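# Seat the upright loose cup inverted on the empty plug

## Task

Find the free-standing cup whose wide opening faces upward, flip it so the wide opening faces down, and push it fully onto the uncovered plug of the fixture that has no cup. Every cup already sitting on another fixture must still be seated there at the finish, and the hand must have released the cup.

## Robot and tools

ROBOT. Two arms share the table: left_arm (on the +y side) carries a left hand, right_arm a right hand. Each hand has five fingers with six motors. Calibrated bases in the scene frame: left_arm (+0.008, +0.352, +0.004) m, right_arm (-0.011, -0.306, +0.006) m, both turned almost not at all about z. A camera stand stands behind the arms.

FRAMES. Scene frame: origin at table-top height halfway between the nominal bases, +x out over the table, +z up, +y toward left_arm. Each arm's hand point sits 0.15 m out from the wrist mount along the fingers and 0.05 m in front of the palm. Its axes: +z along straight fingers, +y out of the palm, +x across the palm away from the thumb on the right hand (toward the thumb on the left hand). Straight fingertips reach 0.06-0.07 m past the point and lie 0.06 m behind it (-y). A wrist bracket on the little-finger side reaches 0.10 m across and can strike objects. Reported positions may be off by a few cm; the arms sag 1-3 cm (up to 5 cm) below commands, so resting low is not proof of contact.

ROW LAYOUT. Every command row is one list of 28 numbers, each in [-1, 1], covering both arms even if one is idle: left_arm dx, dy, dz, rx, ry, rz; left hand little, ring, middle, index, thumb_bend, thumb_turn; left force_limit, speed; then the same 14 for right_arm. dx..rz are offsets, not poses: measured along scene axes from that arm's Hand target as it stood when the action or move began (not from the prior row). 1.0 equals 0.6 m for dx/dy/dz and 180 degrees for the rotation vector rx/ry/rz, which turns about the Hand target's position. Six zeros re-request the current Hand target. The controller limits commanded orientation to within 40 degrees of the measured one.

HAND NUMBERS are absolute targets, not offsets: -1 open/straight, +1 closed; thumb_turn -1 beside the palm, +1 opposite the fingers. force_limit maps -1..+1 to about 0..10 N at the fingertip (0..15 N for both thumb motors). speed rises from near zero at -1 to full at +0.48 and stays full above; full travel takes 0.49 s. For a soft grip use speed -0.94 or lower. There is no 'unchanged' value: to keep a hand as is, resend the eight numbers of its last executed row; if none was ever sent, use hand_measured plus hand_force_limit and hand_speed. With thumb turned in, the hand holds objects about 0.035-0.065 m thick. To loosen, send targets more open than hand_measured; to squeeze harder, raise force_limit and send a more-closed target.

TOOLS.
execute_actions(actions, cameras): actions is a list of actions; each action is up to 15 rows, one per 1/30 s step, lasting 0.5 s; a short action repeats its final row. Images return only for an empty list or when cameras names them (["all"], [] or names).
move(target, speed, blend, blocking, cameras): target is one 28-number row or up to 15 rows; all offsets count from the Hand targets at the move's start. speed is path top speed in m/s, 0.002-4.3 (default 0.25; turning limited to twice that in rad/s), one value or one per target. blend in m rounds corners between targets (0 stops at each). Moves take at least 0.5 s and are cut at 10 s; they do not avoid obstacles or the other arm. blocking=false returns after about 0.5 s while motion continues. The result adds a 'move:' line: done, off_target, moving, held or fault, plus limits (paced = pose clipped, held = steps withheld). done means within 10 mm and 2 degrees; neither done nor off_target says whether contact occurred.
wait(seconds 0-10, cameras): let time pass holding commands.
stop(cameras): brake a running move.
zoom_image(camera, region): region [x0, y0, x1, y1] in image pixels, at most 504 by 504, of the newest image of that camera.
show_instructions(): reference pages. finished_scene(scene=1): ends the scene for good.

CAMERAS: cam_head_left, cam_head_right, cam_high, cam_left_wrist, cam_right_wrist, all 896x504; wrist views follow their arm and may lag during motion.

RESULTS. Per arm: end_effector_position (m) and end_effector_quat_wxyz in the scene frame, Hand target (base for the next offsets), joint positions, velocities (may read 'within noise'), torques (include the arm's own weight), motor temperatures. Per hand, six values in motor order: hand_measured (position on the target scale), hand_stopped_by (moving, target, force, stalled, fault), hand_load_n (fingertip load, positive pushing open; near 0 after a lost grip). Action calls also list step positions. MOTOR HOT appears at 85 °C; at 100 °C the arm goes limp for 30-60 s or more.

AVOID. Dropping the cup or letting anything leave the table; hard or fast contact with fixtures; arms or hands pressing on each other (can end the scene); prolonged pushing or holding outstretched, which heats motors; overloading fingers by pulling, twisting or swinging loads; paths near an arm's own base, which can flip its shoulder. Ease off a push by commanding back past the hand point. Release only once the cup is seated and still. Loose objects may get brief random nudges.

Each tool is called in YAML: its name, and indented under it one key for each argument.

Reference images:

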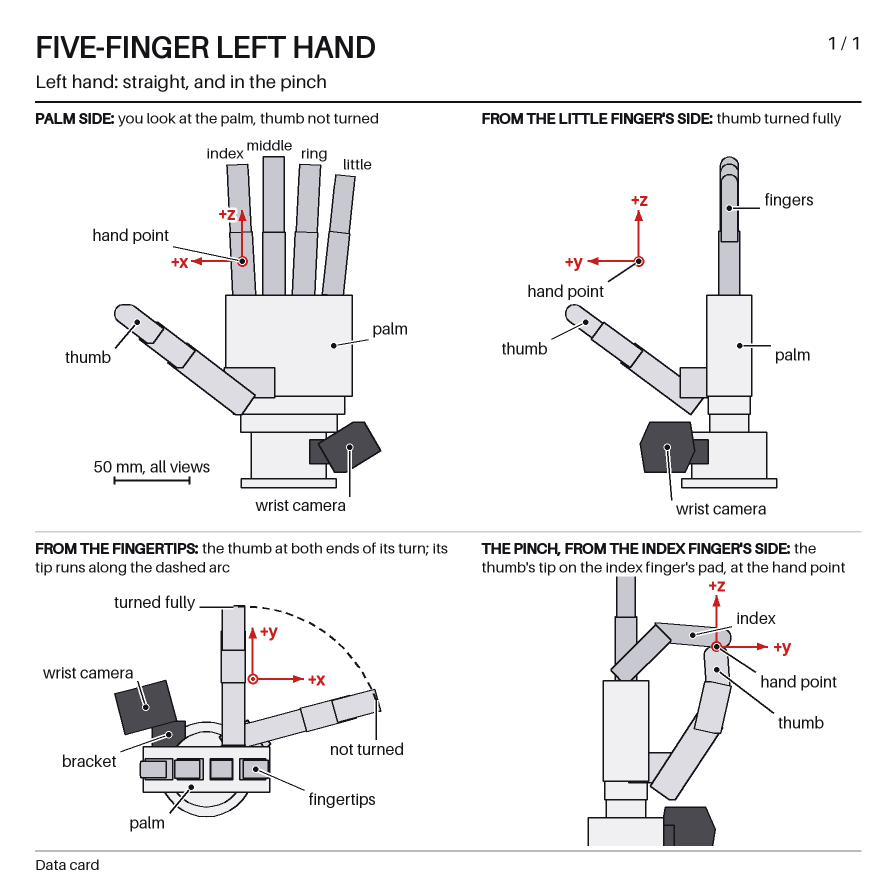

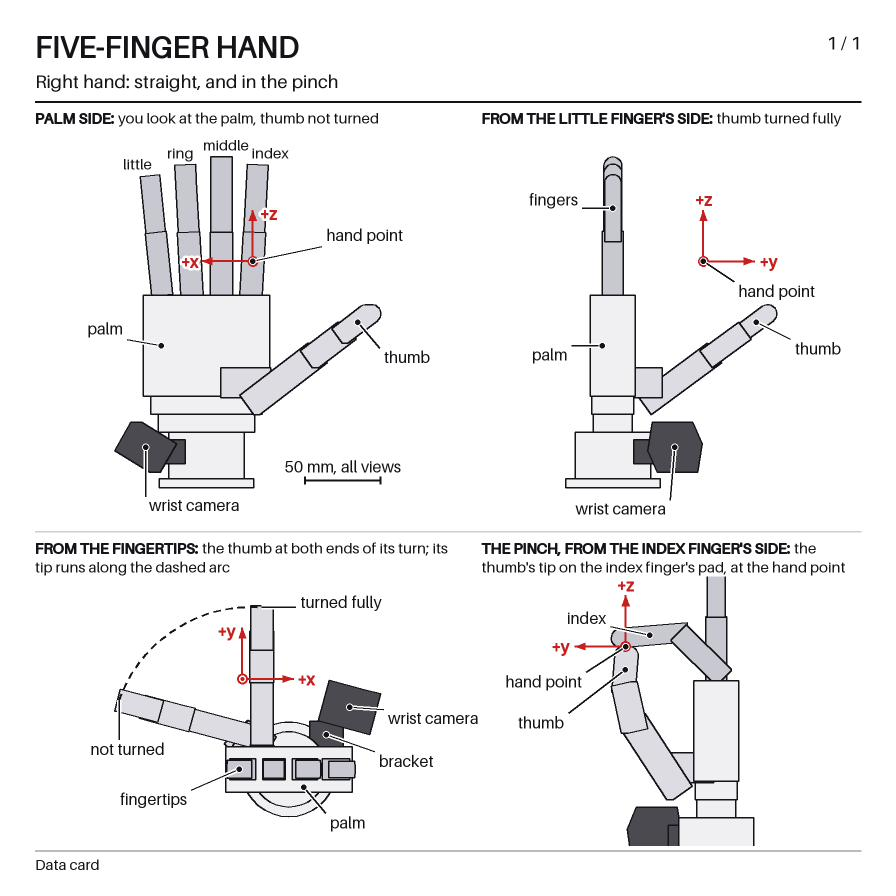

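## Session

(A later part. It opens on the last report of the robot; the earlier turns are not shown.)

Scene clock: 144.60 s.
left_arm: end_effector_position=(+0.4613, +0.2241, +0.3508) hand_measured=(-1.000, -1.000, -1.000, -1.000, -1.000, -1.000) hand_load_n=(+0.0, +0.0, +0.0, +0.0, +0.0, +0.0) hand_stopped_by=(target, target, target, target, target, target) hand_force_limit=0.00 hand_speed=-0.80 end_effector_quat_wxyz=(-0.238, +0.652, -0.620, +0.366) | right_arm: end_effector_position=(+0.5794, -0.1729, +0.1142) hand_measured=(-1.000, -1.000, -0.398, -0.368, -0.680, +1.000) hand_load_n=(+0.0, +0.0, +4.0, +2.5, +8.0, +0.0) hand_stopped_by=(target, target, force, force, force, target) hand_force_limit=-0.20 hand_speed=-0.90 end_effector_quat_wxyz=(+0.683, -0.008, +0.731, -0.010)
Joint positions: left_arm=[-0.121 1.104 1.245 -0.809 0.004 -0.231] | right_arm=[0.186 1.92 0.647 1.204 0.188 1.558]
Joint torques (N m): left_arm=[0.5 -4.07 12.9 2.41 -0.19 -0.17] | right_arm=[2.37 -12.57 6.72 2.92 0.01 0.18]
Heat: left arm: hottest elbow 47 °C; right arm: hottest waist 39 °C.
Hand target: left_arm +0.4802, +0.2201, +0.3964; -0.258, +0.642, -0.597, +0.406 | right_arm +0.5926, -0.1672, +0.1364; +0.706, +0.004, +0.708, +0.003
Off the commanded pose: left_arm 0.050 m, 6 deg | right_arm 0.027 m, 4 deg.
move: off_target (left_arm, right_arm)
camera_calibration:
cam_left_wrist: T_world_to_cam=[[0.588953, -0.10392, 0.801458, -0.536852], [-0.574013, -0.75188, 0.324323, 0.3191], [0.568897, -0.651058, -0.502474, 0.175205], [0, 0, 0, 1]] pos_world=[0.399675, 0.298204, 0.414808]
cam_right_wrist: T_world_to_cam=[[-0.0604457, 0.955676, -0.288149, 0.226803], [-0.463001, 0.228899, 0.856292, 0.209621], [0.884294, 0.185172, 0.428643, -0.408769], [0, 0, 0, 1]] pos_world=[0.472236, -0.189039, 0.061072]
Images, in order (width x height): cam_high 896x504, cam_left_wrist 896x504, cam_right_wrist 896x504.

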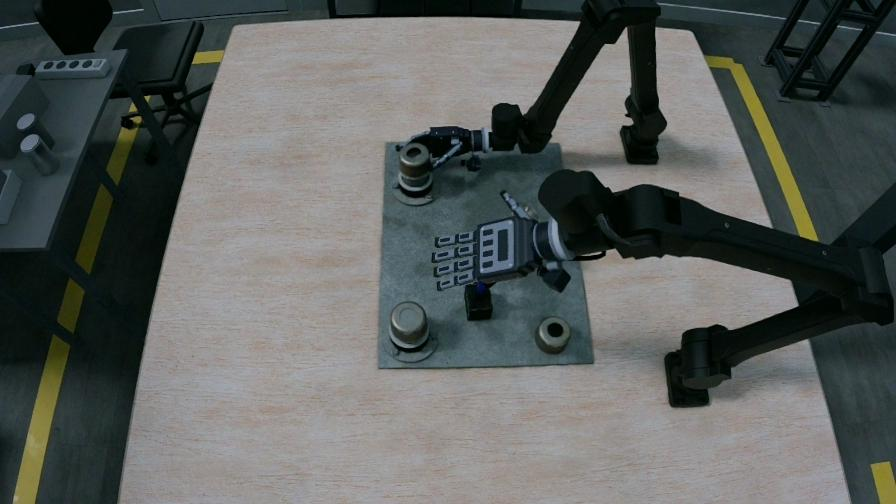

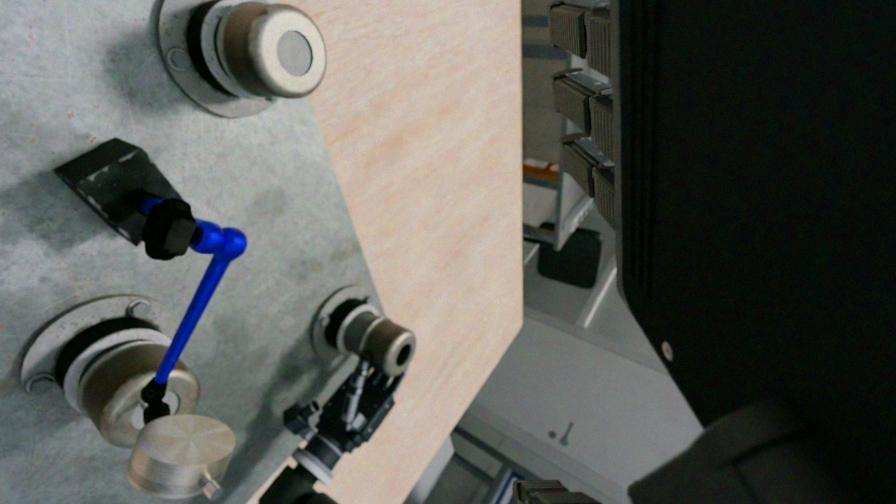

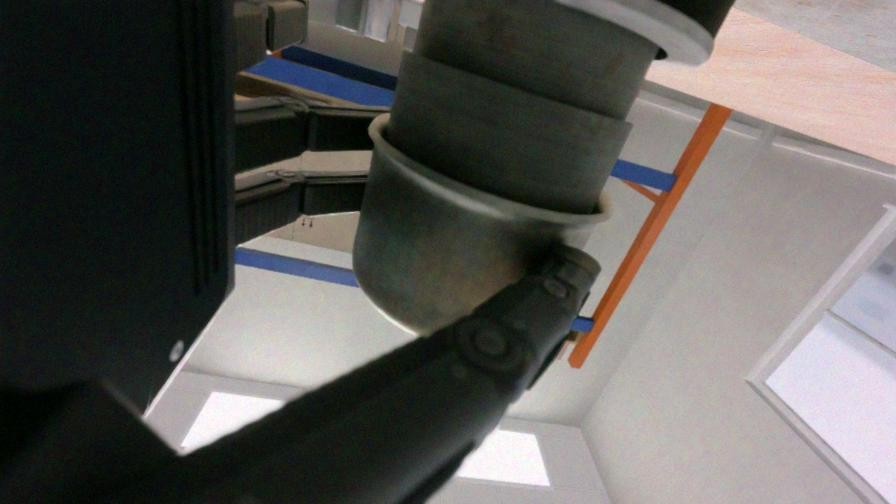

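move:
  target: [0, 0, 0, 0, 0, 0, -1, -1, -1, -1, -1, -1, 0.0, -0.8, 0.0, 0.0, -0.008, 0, 0.025, 0, -1, -1, 0.3, 0.3, 0.2, 1, -0.2, -0.9]
  speed: 0.05
  cameras: ["cam_high", "cam_left_wrist", "cam_right_wrist", "cam_head_left"]

zoom_image:
  camera: "cam_high"
  region: [390, 110, 510, 210]

zoom_image:
  camera: "cam_left_wrist"
  region: [250, 280, 430, 460]

zoom_image:
  camera: "cam_head_left"
  region: [390, 190, 510, 310]

Scene clock: 152.60 s.
left_arm: end_effector_position=(+0.4613, +0.2241, +0.3508) hand_measured=(-1.000, -1.000, -1.000, -1.000, -1.000, -1.000) hand_load_n=(+0.0, +0.0, +0.0, +0.0, +0.0, +0.0) hand_stopped_by=(target, target, target, target, target, target) hand_force_limit=0.00 hand_speed=-0.80 end_effector_quat_wxyz=(-0.238, +0.652, -0.620, +0.366) | right_arm: end_effector_position=(+0.5805, -0.1729, +0.1143) hand_measured=(-1.000, -1.000, -0.398, -0.368, -0.680, +1.000) hand_load_n=(+0.0, +0.0, +6.0, +0.0, +9.0, -3.0) hand_stopped_by=(target, target, force, force, force, target) hand_force_limit=-0.20 hand_speed=-0.90 end_effector_quat_wxyz=(+0.669, -0.008, +0.743, -0.009)
Joint positions: left_arm=[-0.121 1.104 1.245 -0.809 0.004 -0.231] | right_arm=[0.184 1.886 0.647 1.132 0.183 1.566]
Joint torques (N m): left_arm=[0.5 -4.54 12.72 2.47 -0.16 -0.11] | right_arm=[2.43 -14.21 6.42 0.61 0.01 0.26]
Heat: left arm: hottest elbow 47 °C; right arm: hottest waist 39 °C.
Hand target: left_arm +0.4802, +0.2201, +0.3964; -0.258, +0.642, -0.597, +0.406 | right_arm +0.5926, -0.1672, +0.1316; +0.678, +0.004, +0.735, +0.003
Off the commanded pose: left_arm 0.050 m, 6 deg | right_arm 0.022 m, 2 deg.
move: off_target (left_arm, right_arm)
camera_calibration:
cam_left_wrist: T_world_to_cam=[[0.588953, -0.10392, 0.801458, -0.536852], [-0.574013, -0.75188, 0.324323, 0.3191], [0.568897, -0.651058, -0.502474, 0.175205], [0, 0, 0, 1]] pos_world=[0.399675, 0.298204, 0.414808]
cam_right_wrist: T_world_to_cam=[[-0.0735537, 0.955823, -0.284592, 0.234144], [-0.430927, 0.226889, 0.873398, 0.1891], [0.899384, 0.18688, 0.395201, -0.414462], [0, 0, 0, 1]] pos_world=[0.471471, -0.18925, 0.0652718]
Images, in order (width x height): cam_head_left 896x504, cam_high 896x504, cam_left_wrist 896x504, cam_right_wrist 896x504.

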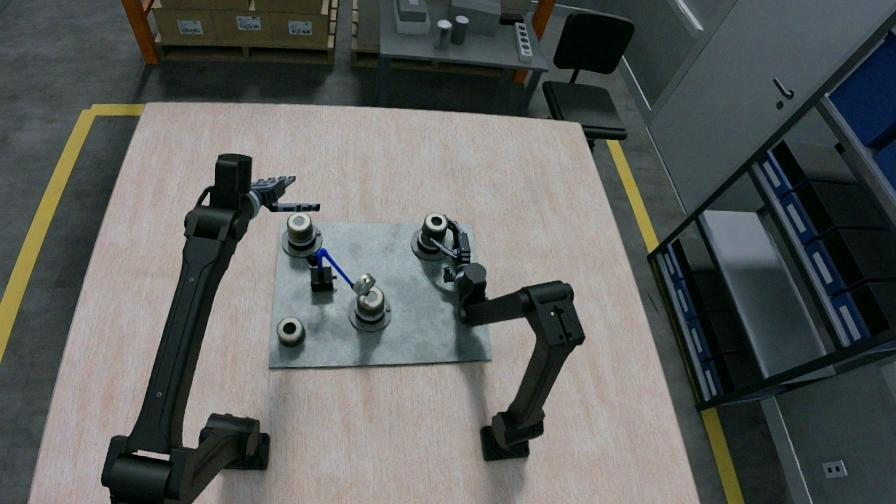

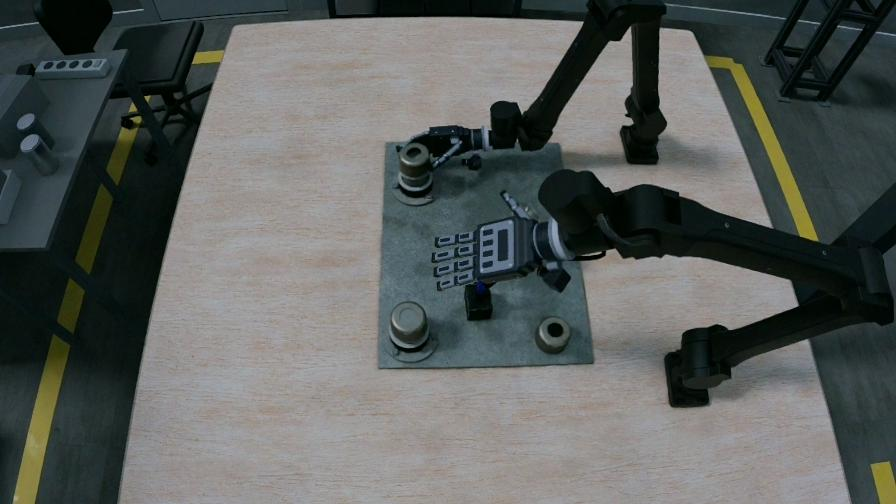

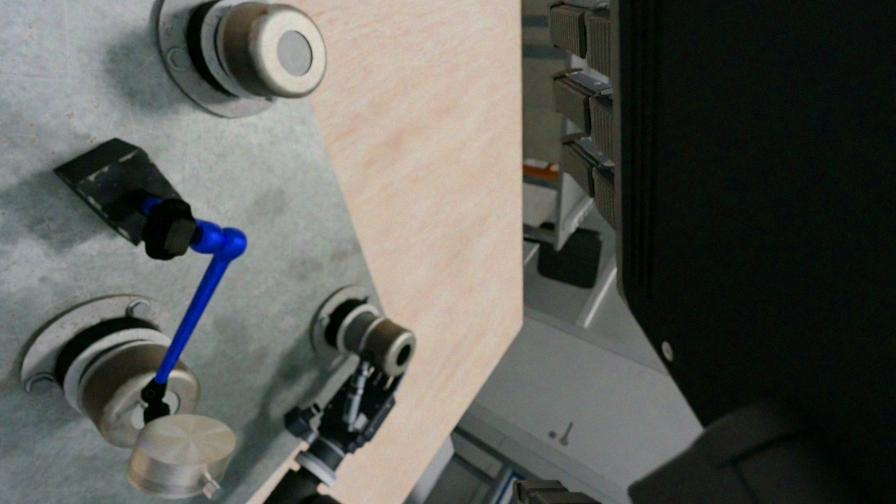

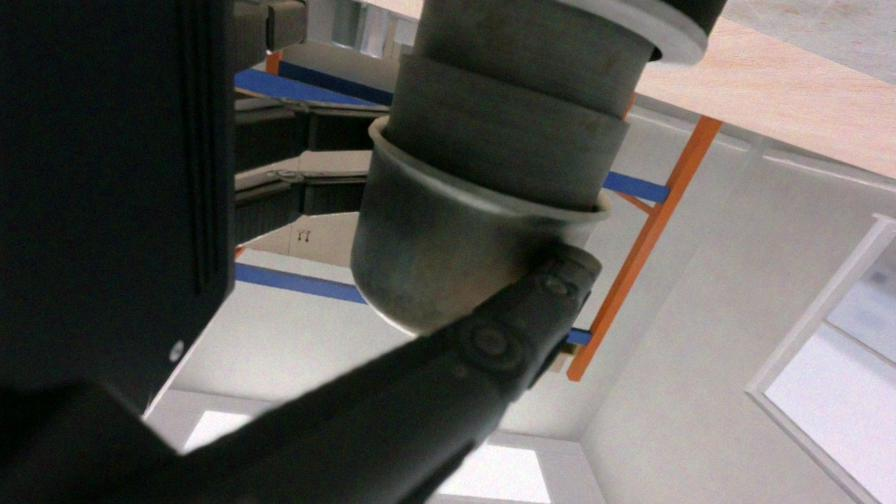

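Scaled by 4.200 from the camera's 896x504 image, which has a finer 1280x720 frame.

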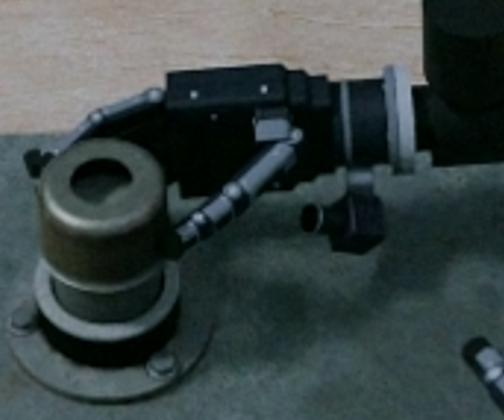

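Scaled by 2.800 from the camera's 896x504 image, which has a finer 1280x720 frame.

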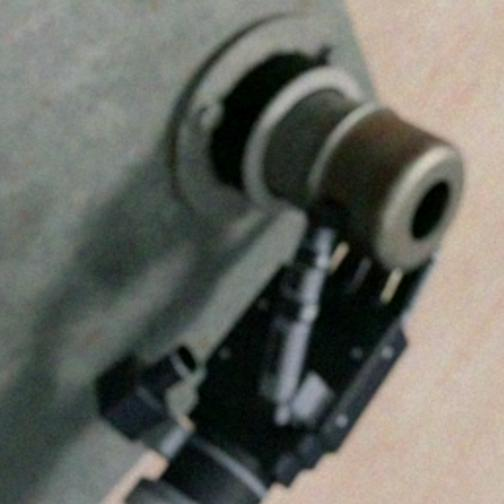

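Scaled by 4.200 from the camera's 896x504 image, which has a finer 1280x720 frame.

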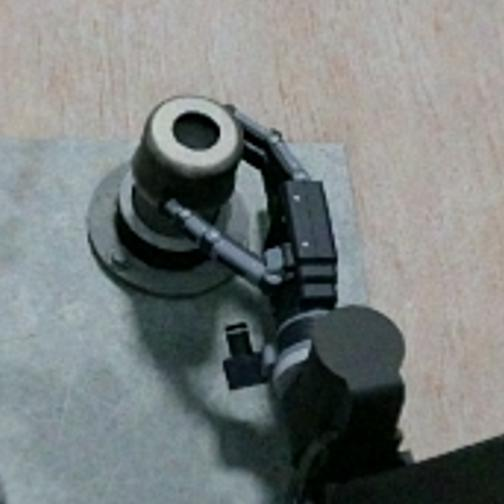

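move:
  target: [0, 0, 0, 0, 0, 0, -1, -1, -1, -1, -1, -1, 0.0, -0.8, -0.002, -0.003, -0.013, 0, -0.015, 0, -1, -1, 0.3, 0.3, 0.2, 1, -0.2, -0.9]
  speed: 0.05
  cameras: ["cam_high", "cam_left_wrist", "cam_right_wrist"]

zoom_image:
  camera: "cam_high"
  region: [390, 110, 510, 210]

zoom_image:
  camera: "cam_left_wrist"
  region: [250, 280, 430, 460]

Scene clock: 157.10 s.
left_arm: end_effector_position=(+0.4613, +0.2241, +0.3508) hand_measured=(-1.000, -1.000, -1.000, -1.000, -1.000, -1.000) hand_load_n=(-0.5, +0.0, +0.0, +0.0, +0.0, +0.0) hand_stopped_by=(target, target, target, target, target, target) hand_force_limit=0.00 hand_speed=-0.80 end_effector_quat_wxyz=(-0.238, +0.652, -0.620, +0.366) | right_arm: end_effector_position=(+0.5793, -0.1733, +0.1125) hand_measured=(-1.000, -1.000, -0.398, -0.368, -0.680, +1.000) hand_load_n=(+0.0, +0.0, +5.5, +1.0, +8.5, +3.0) hand_stopped_by=(target, target, force, force, force, target) hand_force_limit=-0.20 hand_speed=-0.90 end_effector_quat_wxyz=(+0.680, +0.000, +0.733, -0.002)
Joint positions: left_arm=[-0.121 1.104 1.245 -0.809 0.004 -0.231] | right_arm=[0.186 1.923 0.647 1.199 0.186 1.581]
Joint torques (N m): left_arm=[-0.03 -4.07 12.89 2.61 -0.2 -0.13] | right_arm=[2.2 -11.81 6.34 2.45 -0.12 0.11]
Heat: left arm: hottest elbow 47 °C; right arm: hottest waist 39 °C.
Hand target: left_arm +0.4802, +0.2201, +0.3964; -0.258, +0.642, -0.597, +0.406 | right_arm +0.5914, -0.1690, +0.1238; +0.695, +0.004, +0.719, +0.003
Off the commanded pose: left_arm 0.050 m, 6 deg | right_arm 0.017 m, 3 deg.
move: off_target (left_arm, right_arm)
camera_calibration:
cam_left_wrist: T_world_to_cam=[[0.588953, -0.10392, 0.801458, -0.536852], [-0.574013, -0.75188, 0.324323, 0.3191], [0.568897, -0.651058, -0.502474, 0.175205], [0, 0, 0, 1]] pos_world=[0.399675, 0.298204, 0.414808]
cam_right_wrist: T_world_to_cam=[[-0.0623891, 0.9617, -0.266908, 0.226515], [-0.456556, 0.210308, 0.864481, 0.203222], [0.887505, 0.175793, 0.425949, -0.411162], [0, 0, 0, 1]] pos_world=[0.471822, -0.188299, 0.0599109]
Images, in order (width x height): cam_high 896x504, cam_left_wrist 896x504, cam_right_wrist 896x504.

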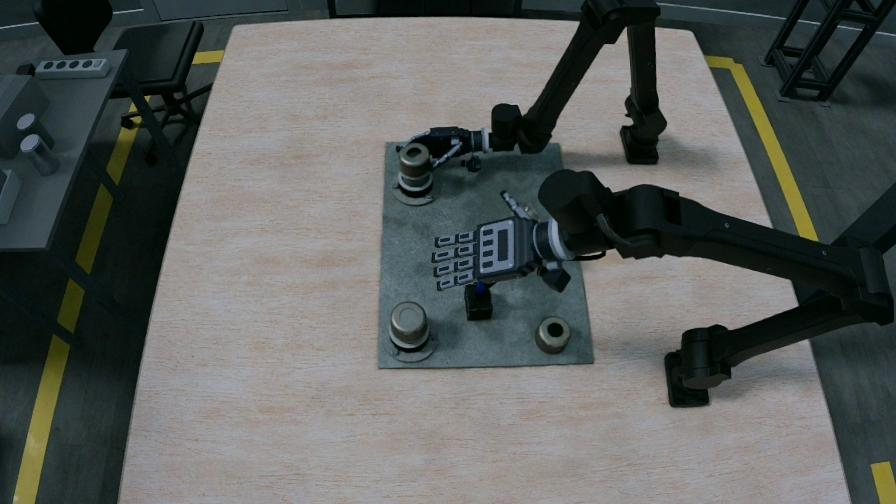

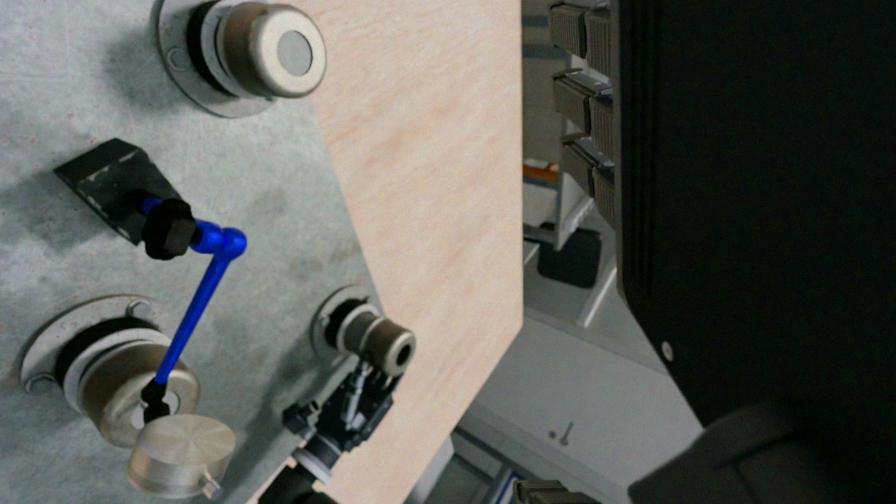

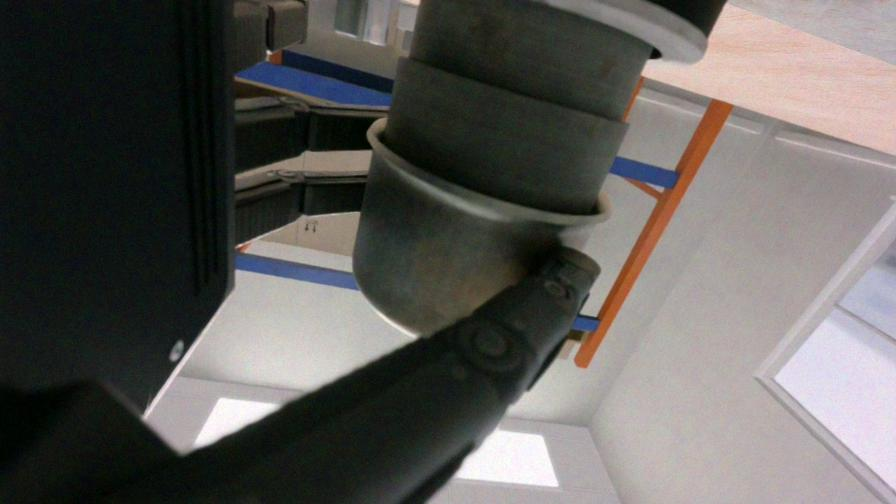

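Scaled by 4.200 from the camera's 896x504 image, which has a finer 1280x720 frame.

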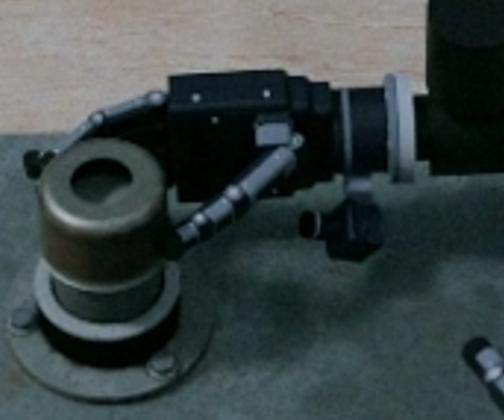

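Scaled by 2.800 from the camera's 896x504 image, which has a finer 1280x720 frame.

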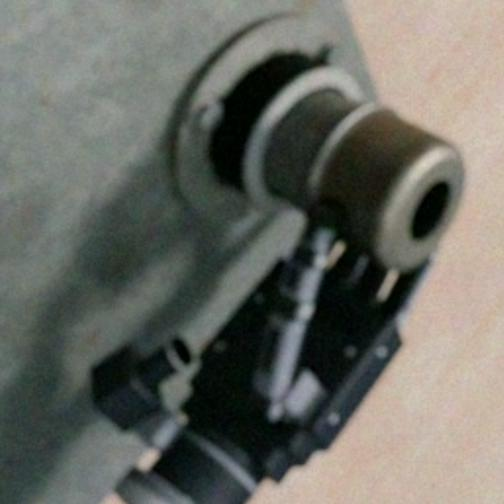

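move:
  target: [0, 0, 0, 0, 0, 0, -1, -1, -1, -1, -1, -1, 0.0, -0.8, -0.003, 0.005, 0.085, 0, -0.0358, 0, -1, -1, 0.3, 0.3, 0.2, 1, -0.2, -0.9]
  speed: 0.05
  cameras: ["cam_high", "cam_head_left", "cam_head_right", "cam_right_wrist"]

zoom_image:
  camera: "cam_high"
  region: [370, 110, 470, 210]

zoom_image:
  camera: "cam_head_left"
  region: [390, 180, 490, 280]

zoom_image:
  camera: "cam_head_right"
  region: [405, 180, 505, 280]

zoom_image:
  camera: "cam_right_wrist"
  region: [340, 0, 740, 360]

Scene clock: 169.30 s.
left_arm: end_effector_position=(+0.4613, +0.2241, +0.3508) hand_measured=(-1.000, -1.000, -1.000, -1.000, -1.000, -1.000) hand_load_n=(+0.0, +0.0, +0.0, +0.0, +0.0, +0.0) hand_stopped_by=(target, target, target, target, target, target) hand_force_limit=0.00 hand_speed=-0.80 end_effector_quat_wxyz=(-0.238, +0.652, -0.620, +0.366) | right_arm: end_effector_position=(+0.5793, -0.1731, +0.1135) hand_measured=(-1.000, -1.000, -0.398, -0.368, -0.680, +1.000) hand_load_n=(+0.0, +0.0, +7.5, +1.0, +7.5, +0.0) hand_stopped_by=(target, target, force, force, force, target) hand_force_limit=-0.20 hand_speed=-0.90 end_effector_quat_wxyz=(+0.683, -0.006, +0.731, -0.009)
Joint positions: left_arm=[-0.121 1.104 1.245 -0.809 0.004 -0.231] | right_arm=[0.186 1.923 0.647 1.207 0.188 1.563]
Joint torques (N m): left_arm=[0.73 -4.54 12.66 2.55 -0.13 -0.18] | right_arm=[2.61 -17.49 6.22 4.4 0 -0.02]
Heat: left arm: hottest elbow 48 °C; right arm: hottest waist 38 °C.
Hand target: left_arm +0.4802, +0.2201, +0.3964; -0.258, +0.642, -0.597, +0.406 | right_arm +0.5896, -0.1660, +0.1748; +0.734, +0.004, +0.679, +0.004
Off the commanded pose: left_arm 0.050 m, 6 deg | right_arm 0.063 m, 9 deg.
move: off_target (left_arm, right_arm)
camera_calibration:
cam_right_wrist: T_world_to_cam=[[-0.0601362, 0.957025, -0.283703, 0.226336], [-0.462972, 0.225056, 0.857325, 0.209394], [0.884331, 0.182903, 0.429541, -0.408989], [0, 0, 0, 1]] pos_world=[0.472236, -0.188929, 0.0603716]
Images, in order (width x height): cam_head_left 896x504, cam_head_right 896x504, cam_high 896x504, cam_right_wrist 896x504.

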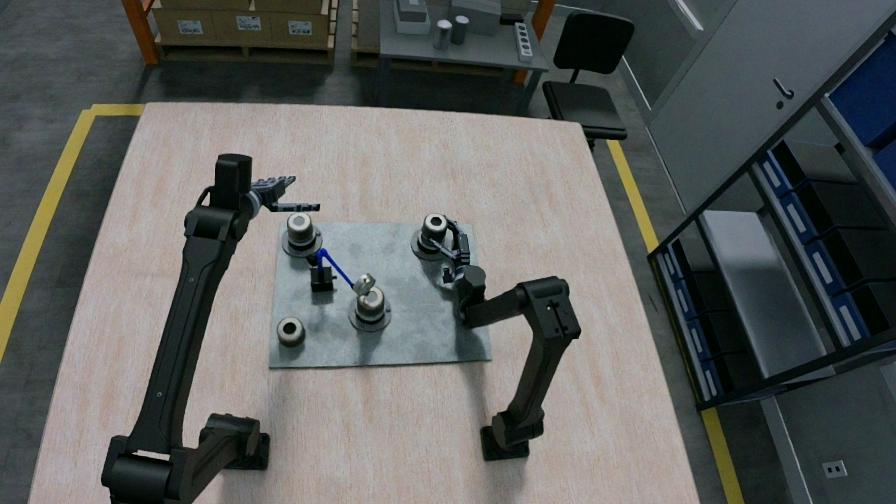

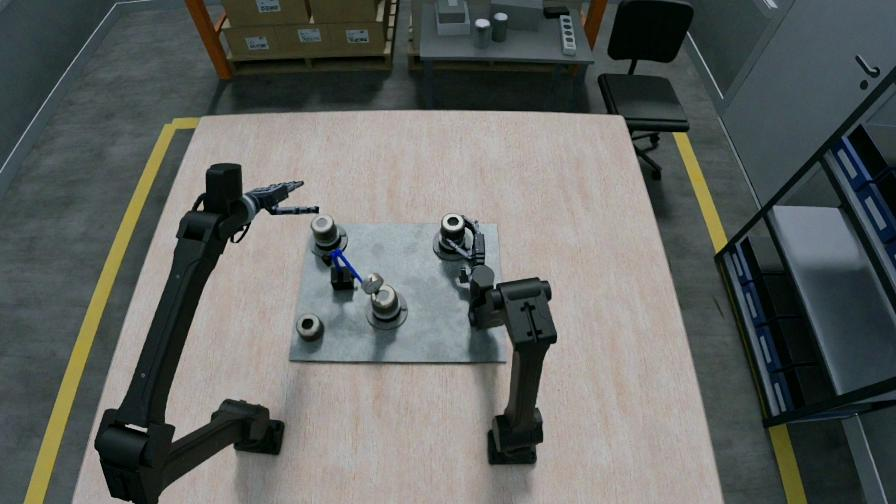

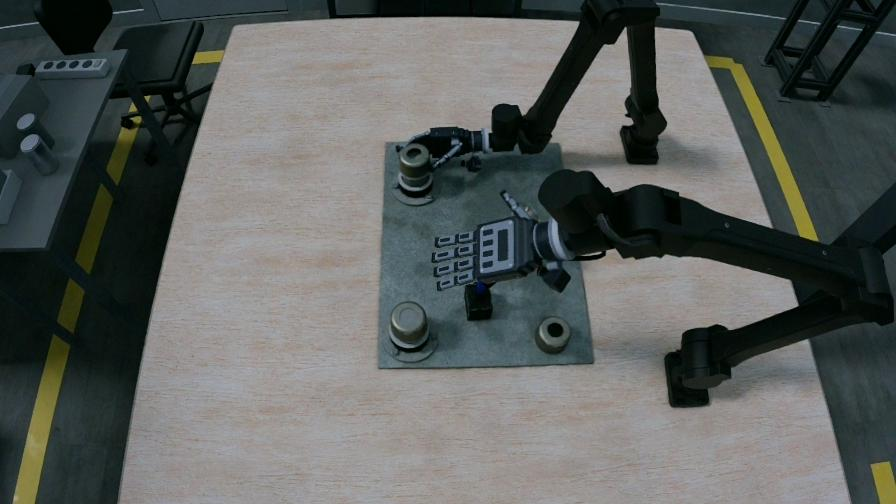

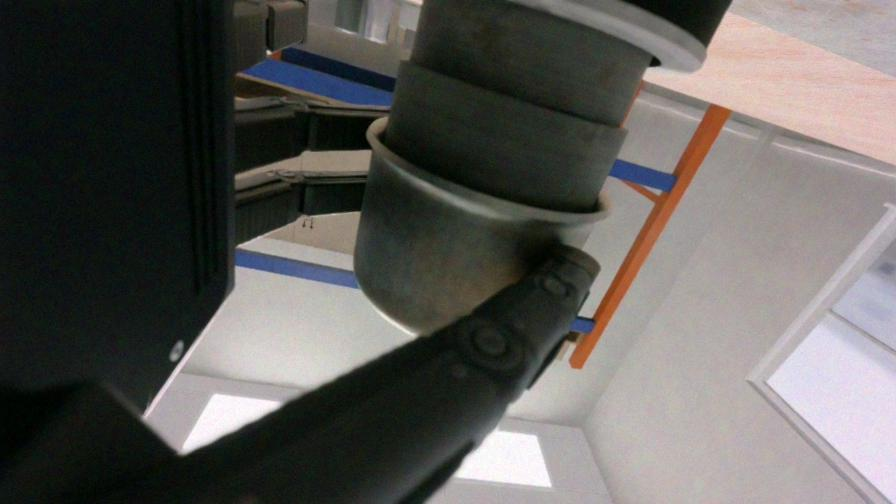

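Scaled by 5.040 from the camera's 896x504 image, which has a finer 1280x720 frame.

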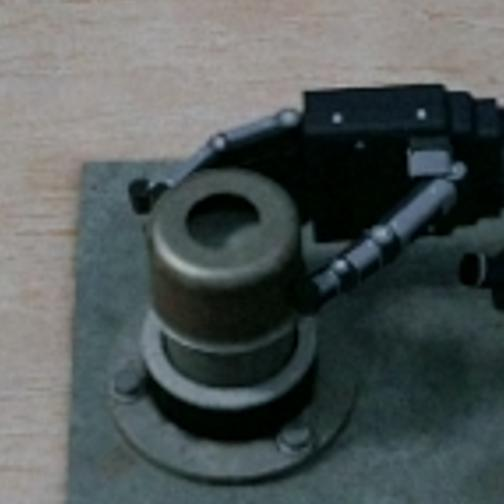

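Scaled by 5.040 from the camera's 896x504 image, which has a finer 1280x720 frame.

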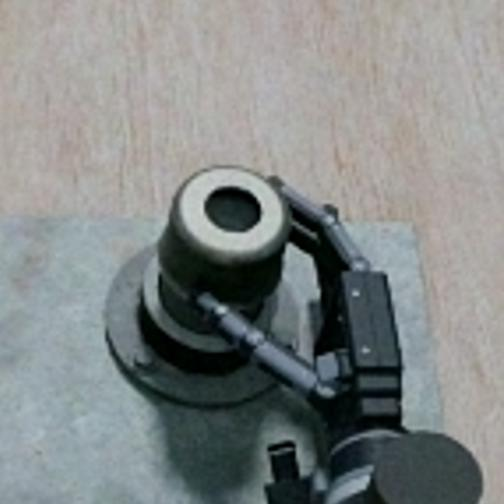

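Scaled by 5.040 from the camera's 896x504 image, which has a finer 1280x720 frame.

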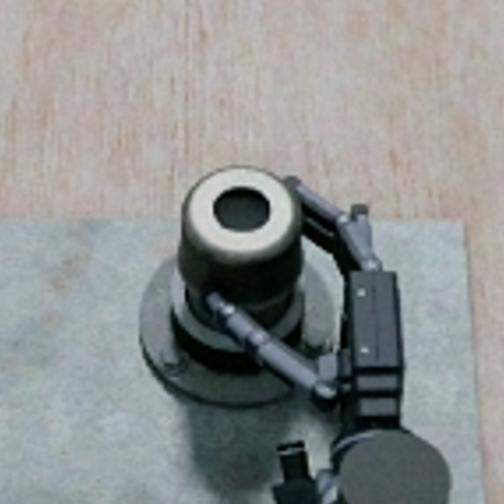

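Scaled by 1.260 from the camera's 896x504 image, which has a finer 1280x720 frame.

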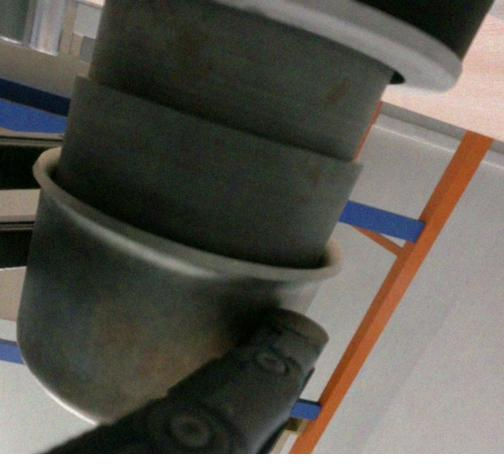

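move:
  target: [0, 0, 0, 0, 0, 0, -1, -1, -1, -1, -1, -1, 0.0, -0.8, 0, 0, -0.053, 0, 0, 0, -1, -1, 0.3, 0.3, 0.2, 1, -0.2, -0.9]
  speed: 0.06
  cameras: ["cam_high", "cam_left_wrist", "cam_right_wrist"]

zoom_image:
  camera: "cam_high"
  region: [370, 110, 490, 210]

zoom_image:
  camera: "cam_left_wrist"
  region: [250, 280, 430, 460]

Scene clock: 171.63 s.
left_arm: end_effector_position=(+0.4613, +0.2241, +0.3508) hand_measured=(-1.000, -1.000, -1.000, -1.000, -1.000, -1.000) hand_load_n=(+0.0, +0.0, +0.0, +0.0, +0.0, -0.5) hand_stopped_by=(target, target, target, target, target, target) hand_force_limit=0.00 hand_speed=-0.80 end_effector_quat_wxyz=(-0.238, +0.652, -0.620, +0.366) | right_arm: end_effector_position=(+0.5783, -0.1734, +0.1030) hand_measured=(-1.000, -1.000, -0.398, -0.368, -0.680, +1.000) hand_load_n=(+0.0, +0.0, +6.5, +1.0, +7.0, +0.0) hand_stopped_by=(target, target, force, force, force, target) hand_force_limit=-0.20 hand_speed=-0.90 end_effector_quat_wxyz=(+0.695, -0.003, +0.719, -0.011)
Joint positions: left_arm=[-0.121 1.104 1.245 -0.809 0.004 -0.231] | right_arm=[0.189 1.991 0.653 1.304 0.198 1.558]
Joint torques (N m): left_arm=[0.32 -5.01 12.93 2.66 -0.18 -0.12] | right_arm=[2.61 -14.74 6.12 4.15 -0.02 0.02]
Heat: left arm: hottest elbow 48 °C; right arm: hottest waist 38 °C.
Hand target: left_arm +0.4802, +0.2201, +0.3964; -0.258, +0.642, -0.597, +0.406 | right_arm +0.5896, -0.1660, +0.1430; +0.734, +0.004, +0.679, +0.004
Off the commanded pose: left_arm 0.050 m, 6 deg | right_arm 0.042 m, 7 deg.
move: off_target (left_arm, right_arm)
camera_calibration:
cam_left_wrist: T_world_to_cam=[[0.588953, -0.10392, 0.801458, -0.536852], [-0.574013, -0.75188, 0.324323, 0.3191], [0.568897, -0.651058, -0.502474, 0.175205], [0, 0, 0, 1]] pos_world=[0.399675, 0.298204, 0.414808]
cam_right_wrist: T_world_to_cam=[[-0.043174, 0.957801, -0.284173, 0.213985], [-0.49076, 0.227424, 0.84109, 0.236124], [0.870224, 0.175774, 0.460231, -0.399763], [0, 0, 0, 1]] pos_world=[0.473002, -0.188388, 0.0461901]
Images, in order (width x height): cam_high 896x504, cam_left_wrist 896x504, cam_right_wrist 896x504.

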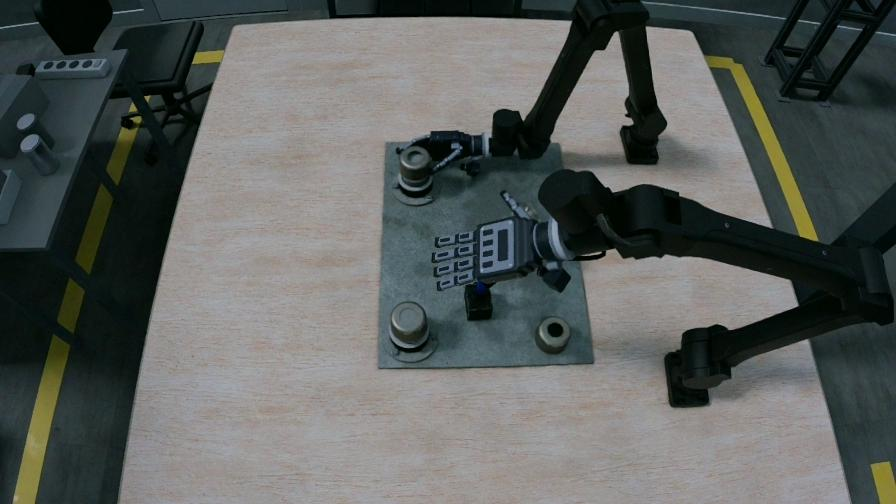

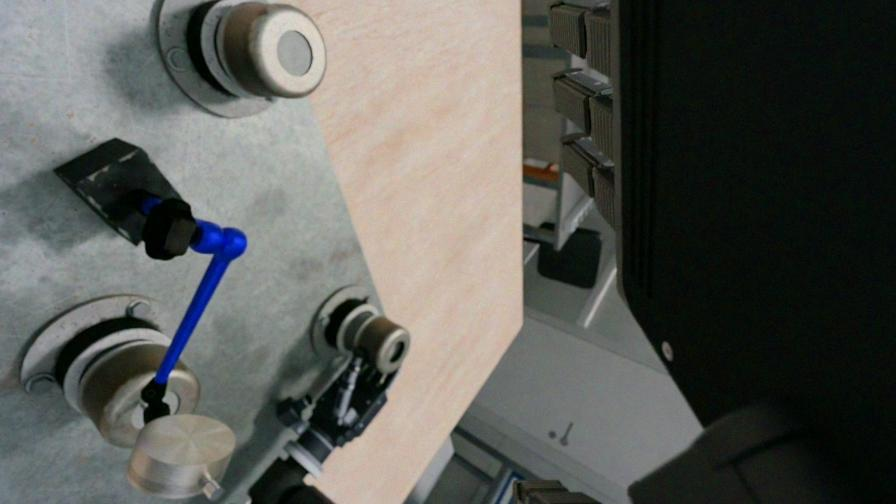

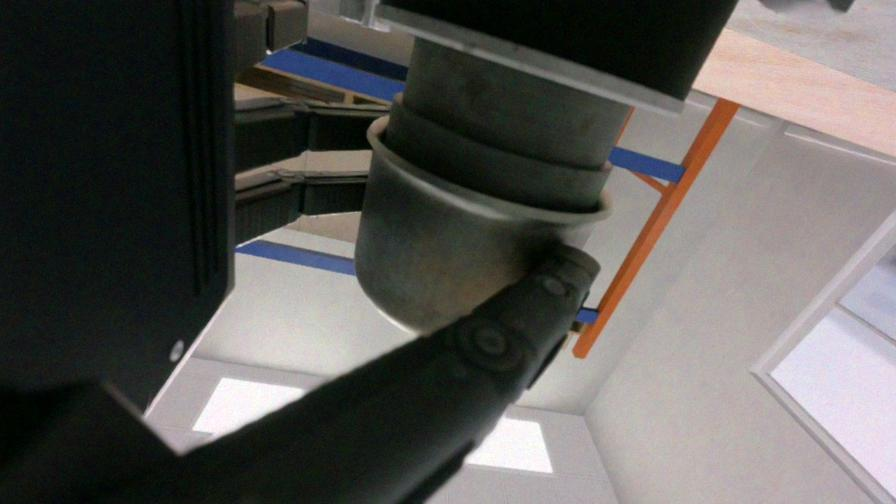

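Scaled by 4.200 from the camera's 896x504 image, which has a finer 1280x720 frame.

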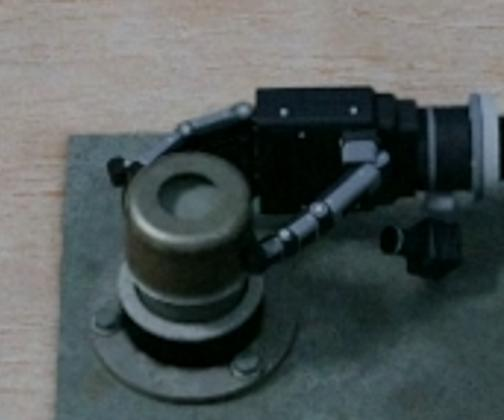

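Scaled by 2.800 from the camera's 896x504 image, which has a finer 1280x720 frame.

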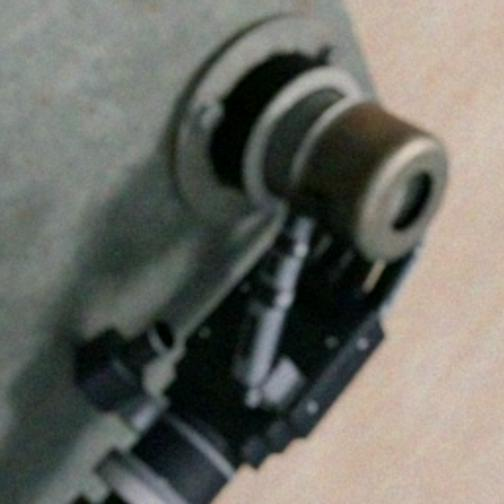

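move:
  target: [0, 0, 0, 0, 0, 0, -1, -1, -1, -1, -1, -1, 0.0, -0.8, 0, 0, -0.018, 0, 0.028, 0, -1, -1, 0.3, 0.3, 0.2, 1, -0.2, -0.9]
  speed: 0.06
  cameras: ["cam_high", "cam_left_wrist", "cam_right_wrist"]

zoom_image:
  camera: "cam_high"
  region: [370, 110, 490, 210]

zoom_image:
  camera: "cam_left_wrist"
  region: [250, 280, 430, 460]

Scene clock: 174.37 s.
left_arm: end_effector_position=(+0.4613, +0.2241, +0.3508) hand_measured=(-1.000, -1.000, -1.000, -1.000, -1.000, -1.000) hand_load_n=(+0.0, +0.0, +0.0, +0.0, +0.0, +0.0) hand_stopped_by=(target, target, target, target, target, target) hand_force_limit=0.00 hand_speed=-0.80 end_effector_quat_wxyz=(-0.238, +0.652, -0.620, +0.366) | right_arm: end_effector_position=(+0.5798, -0.1728, +0.1007) hand_measured=(-1.000, -1.000, -0.398, -0.368, -0.680, +1.000) hand_load_n=(+0.0, +0.0, +6.0, +0.0, +8.5, -3.5) hand_stopped_by=(target, target, force, force, force, target) hand_force_limit=-0.20 hand_speed=-0.90 end_effector_quat_wxyz=(+0.683, -0.007, +0.730, -0.011)
Joint positions: left_arm=[-0.121 1.104 1.245 -0.809 0.004 -0.231] | right_arm=[0.188 1.968 0.653 1.247 0.192 1.558]
Joint torques (N m): left_arm=[0.32 -4.6 13.15 2.88 -0.1 -0.08] | right_arm=[2.67 -16.67 5.29 1.29 0.01 0.2]
Heat: left arm: hottest elbow 48 °C; right arm: hottest waist 38 °C.
Hand target: left_arm +0.4802, +0.2201, +0.3964; -0.258, +0.642, -0.597, +0.406 | right_arm +0.5896, -0.1660, +0.1322; +0.704, +0.004, +0.710, +0.003
Off the commanded pose: left_arm 0.050 m, 6 deg | right_arm 0.034 m, 4 deg.
move: off_target (left_arm, right_arm)
camera_calibration:
cam_left_wrist: T_world_to_cam=[[0.588953, -0.10392, 0.801458, -0.536852], [-0.574013, -0.75188, 0.324323, 0.3191], [0.568897, -0.651058, -0.502474, 0.175205], [0, 0, 0, 1]] pos_world=[0.399675, 0.298204, 0.414808]
cam_right_wrist: T_world_to_cam=[[-0.0570826, 0.955869, -0.288196, 0.220963], [-0.463649, 0.230269, 0.855574, 0.22201], [0.884178, 0.18246, 0.430043, -0.403981], [0, 0, 0, 1]] pos_world=[0.472739, -0.188623, 0.0474637]
Images, in order (width x height): cam_high 896x504, cam_left_wrist 896x504, cam_right_wrist 896x504.

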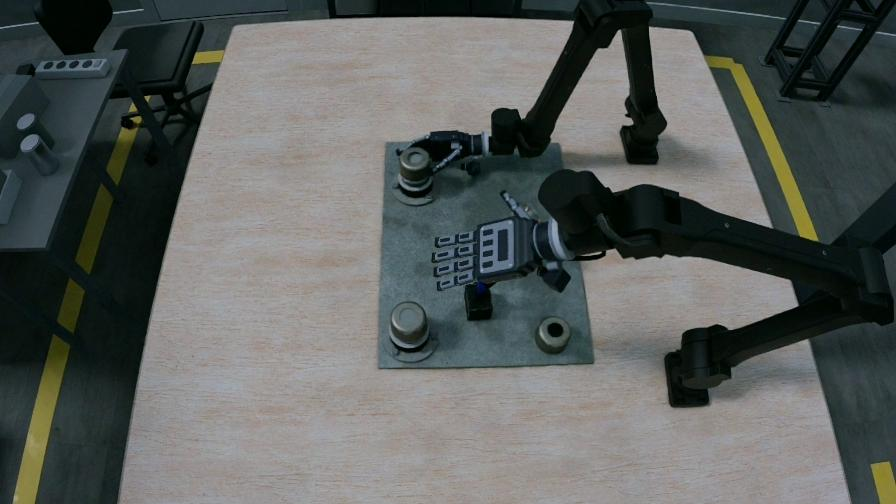

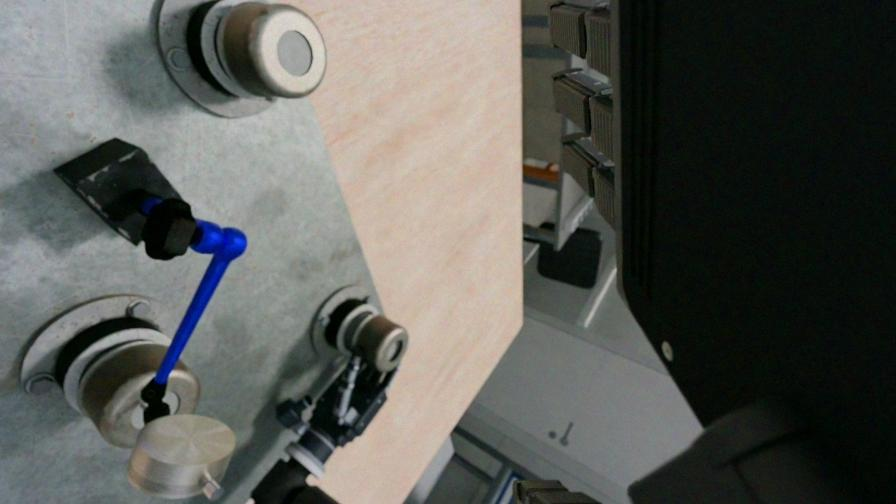

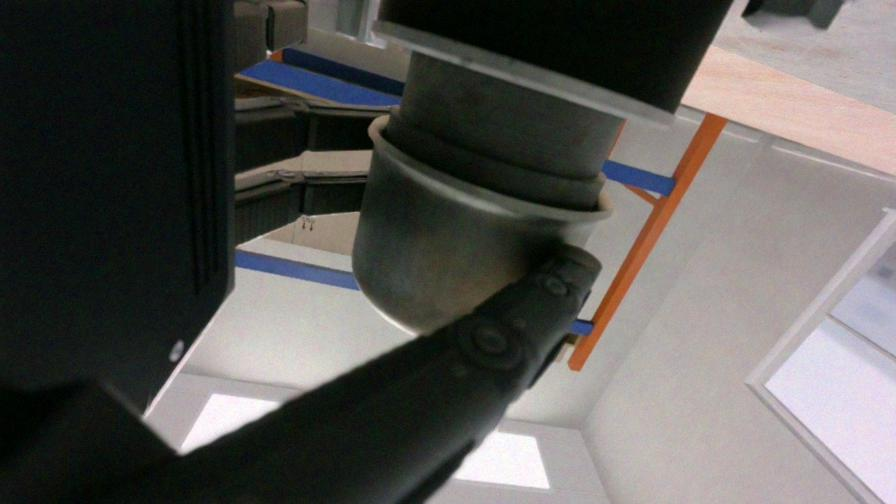

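Scaled by 4.200 from the camera's 896x504 image, which has a finer 1280x720 frame.

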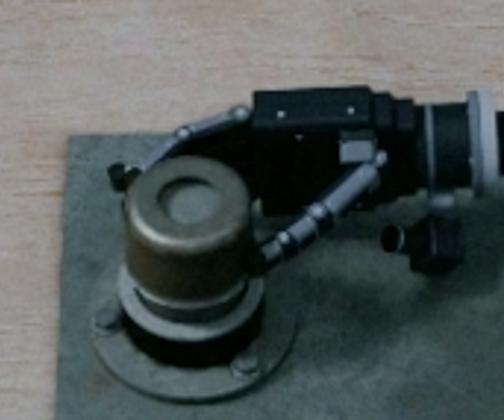

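Scaled by 2.800 from the camera's 896x504 image, which has a finer 1280x720 frame.

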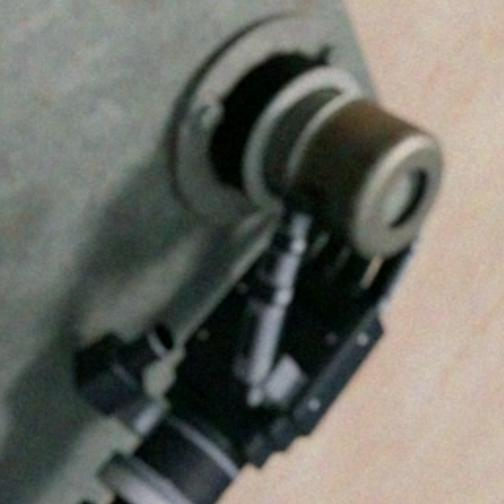

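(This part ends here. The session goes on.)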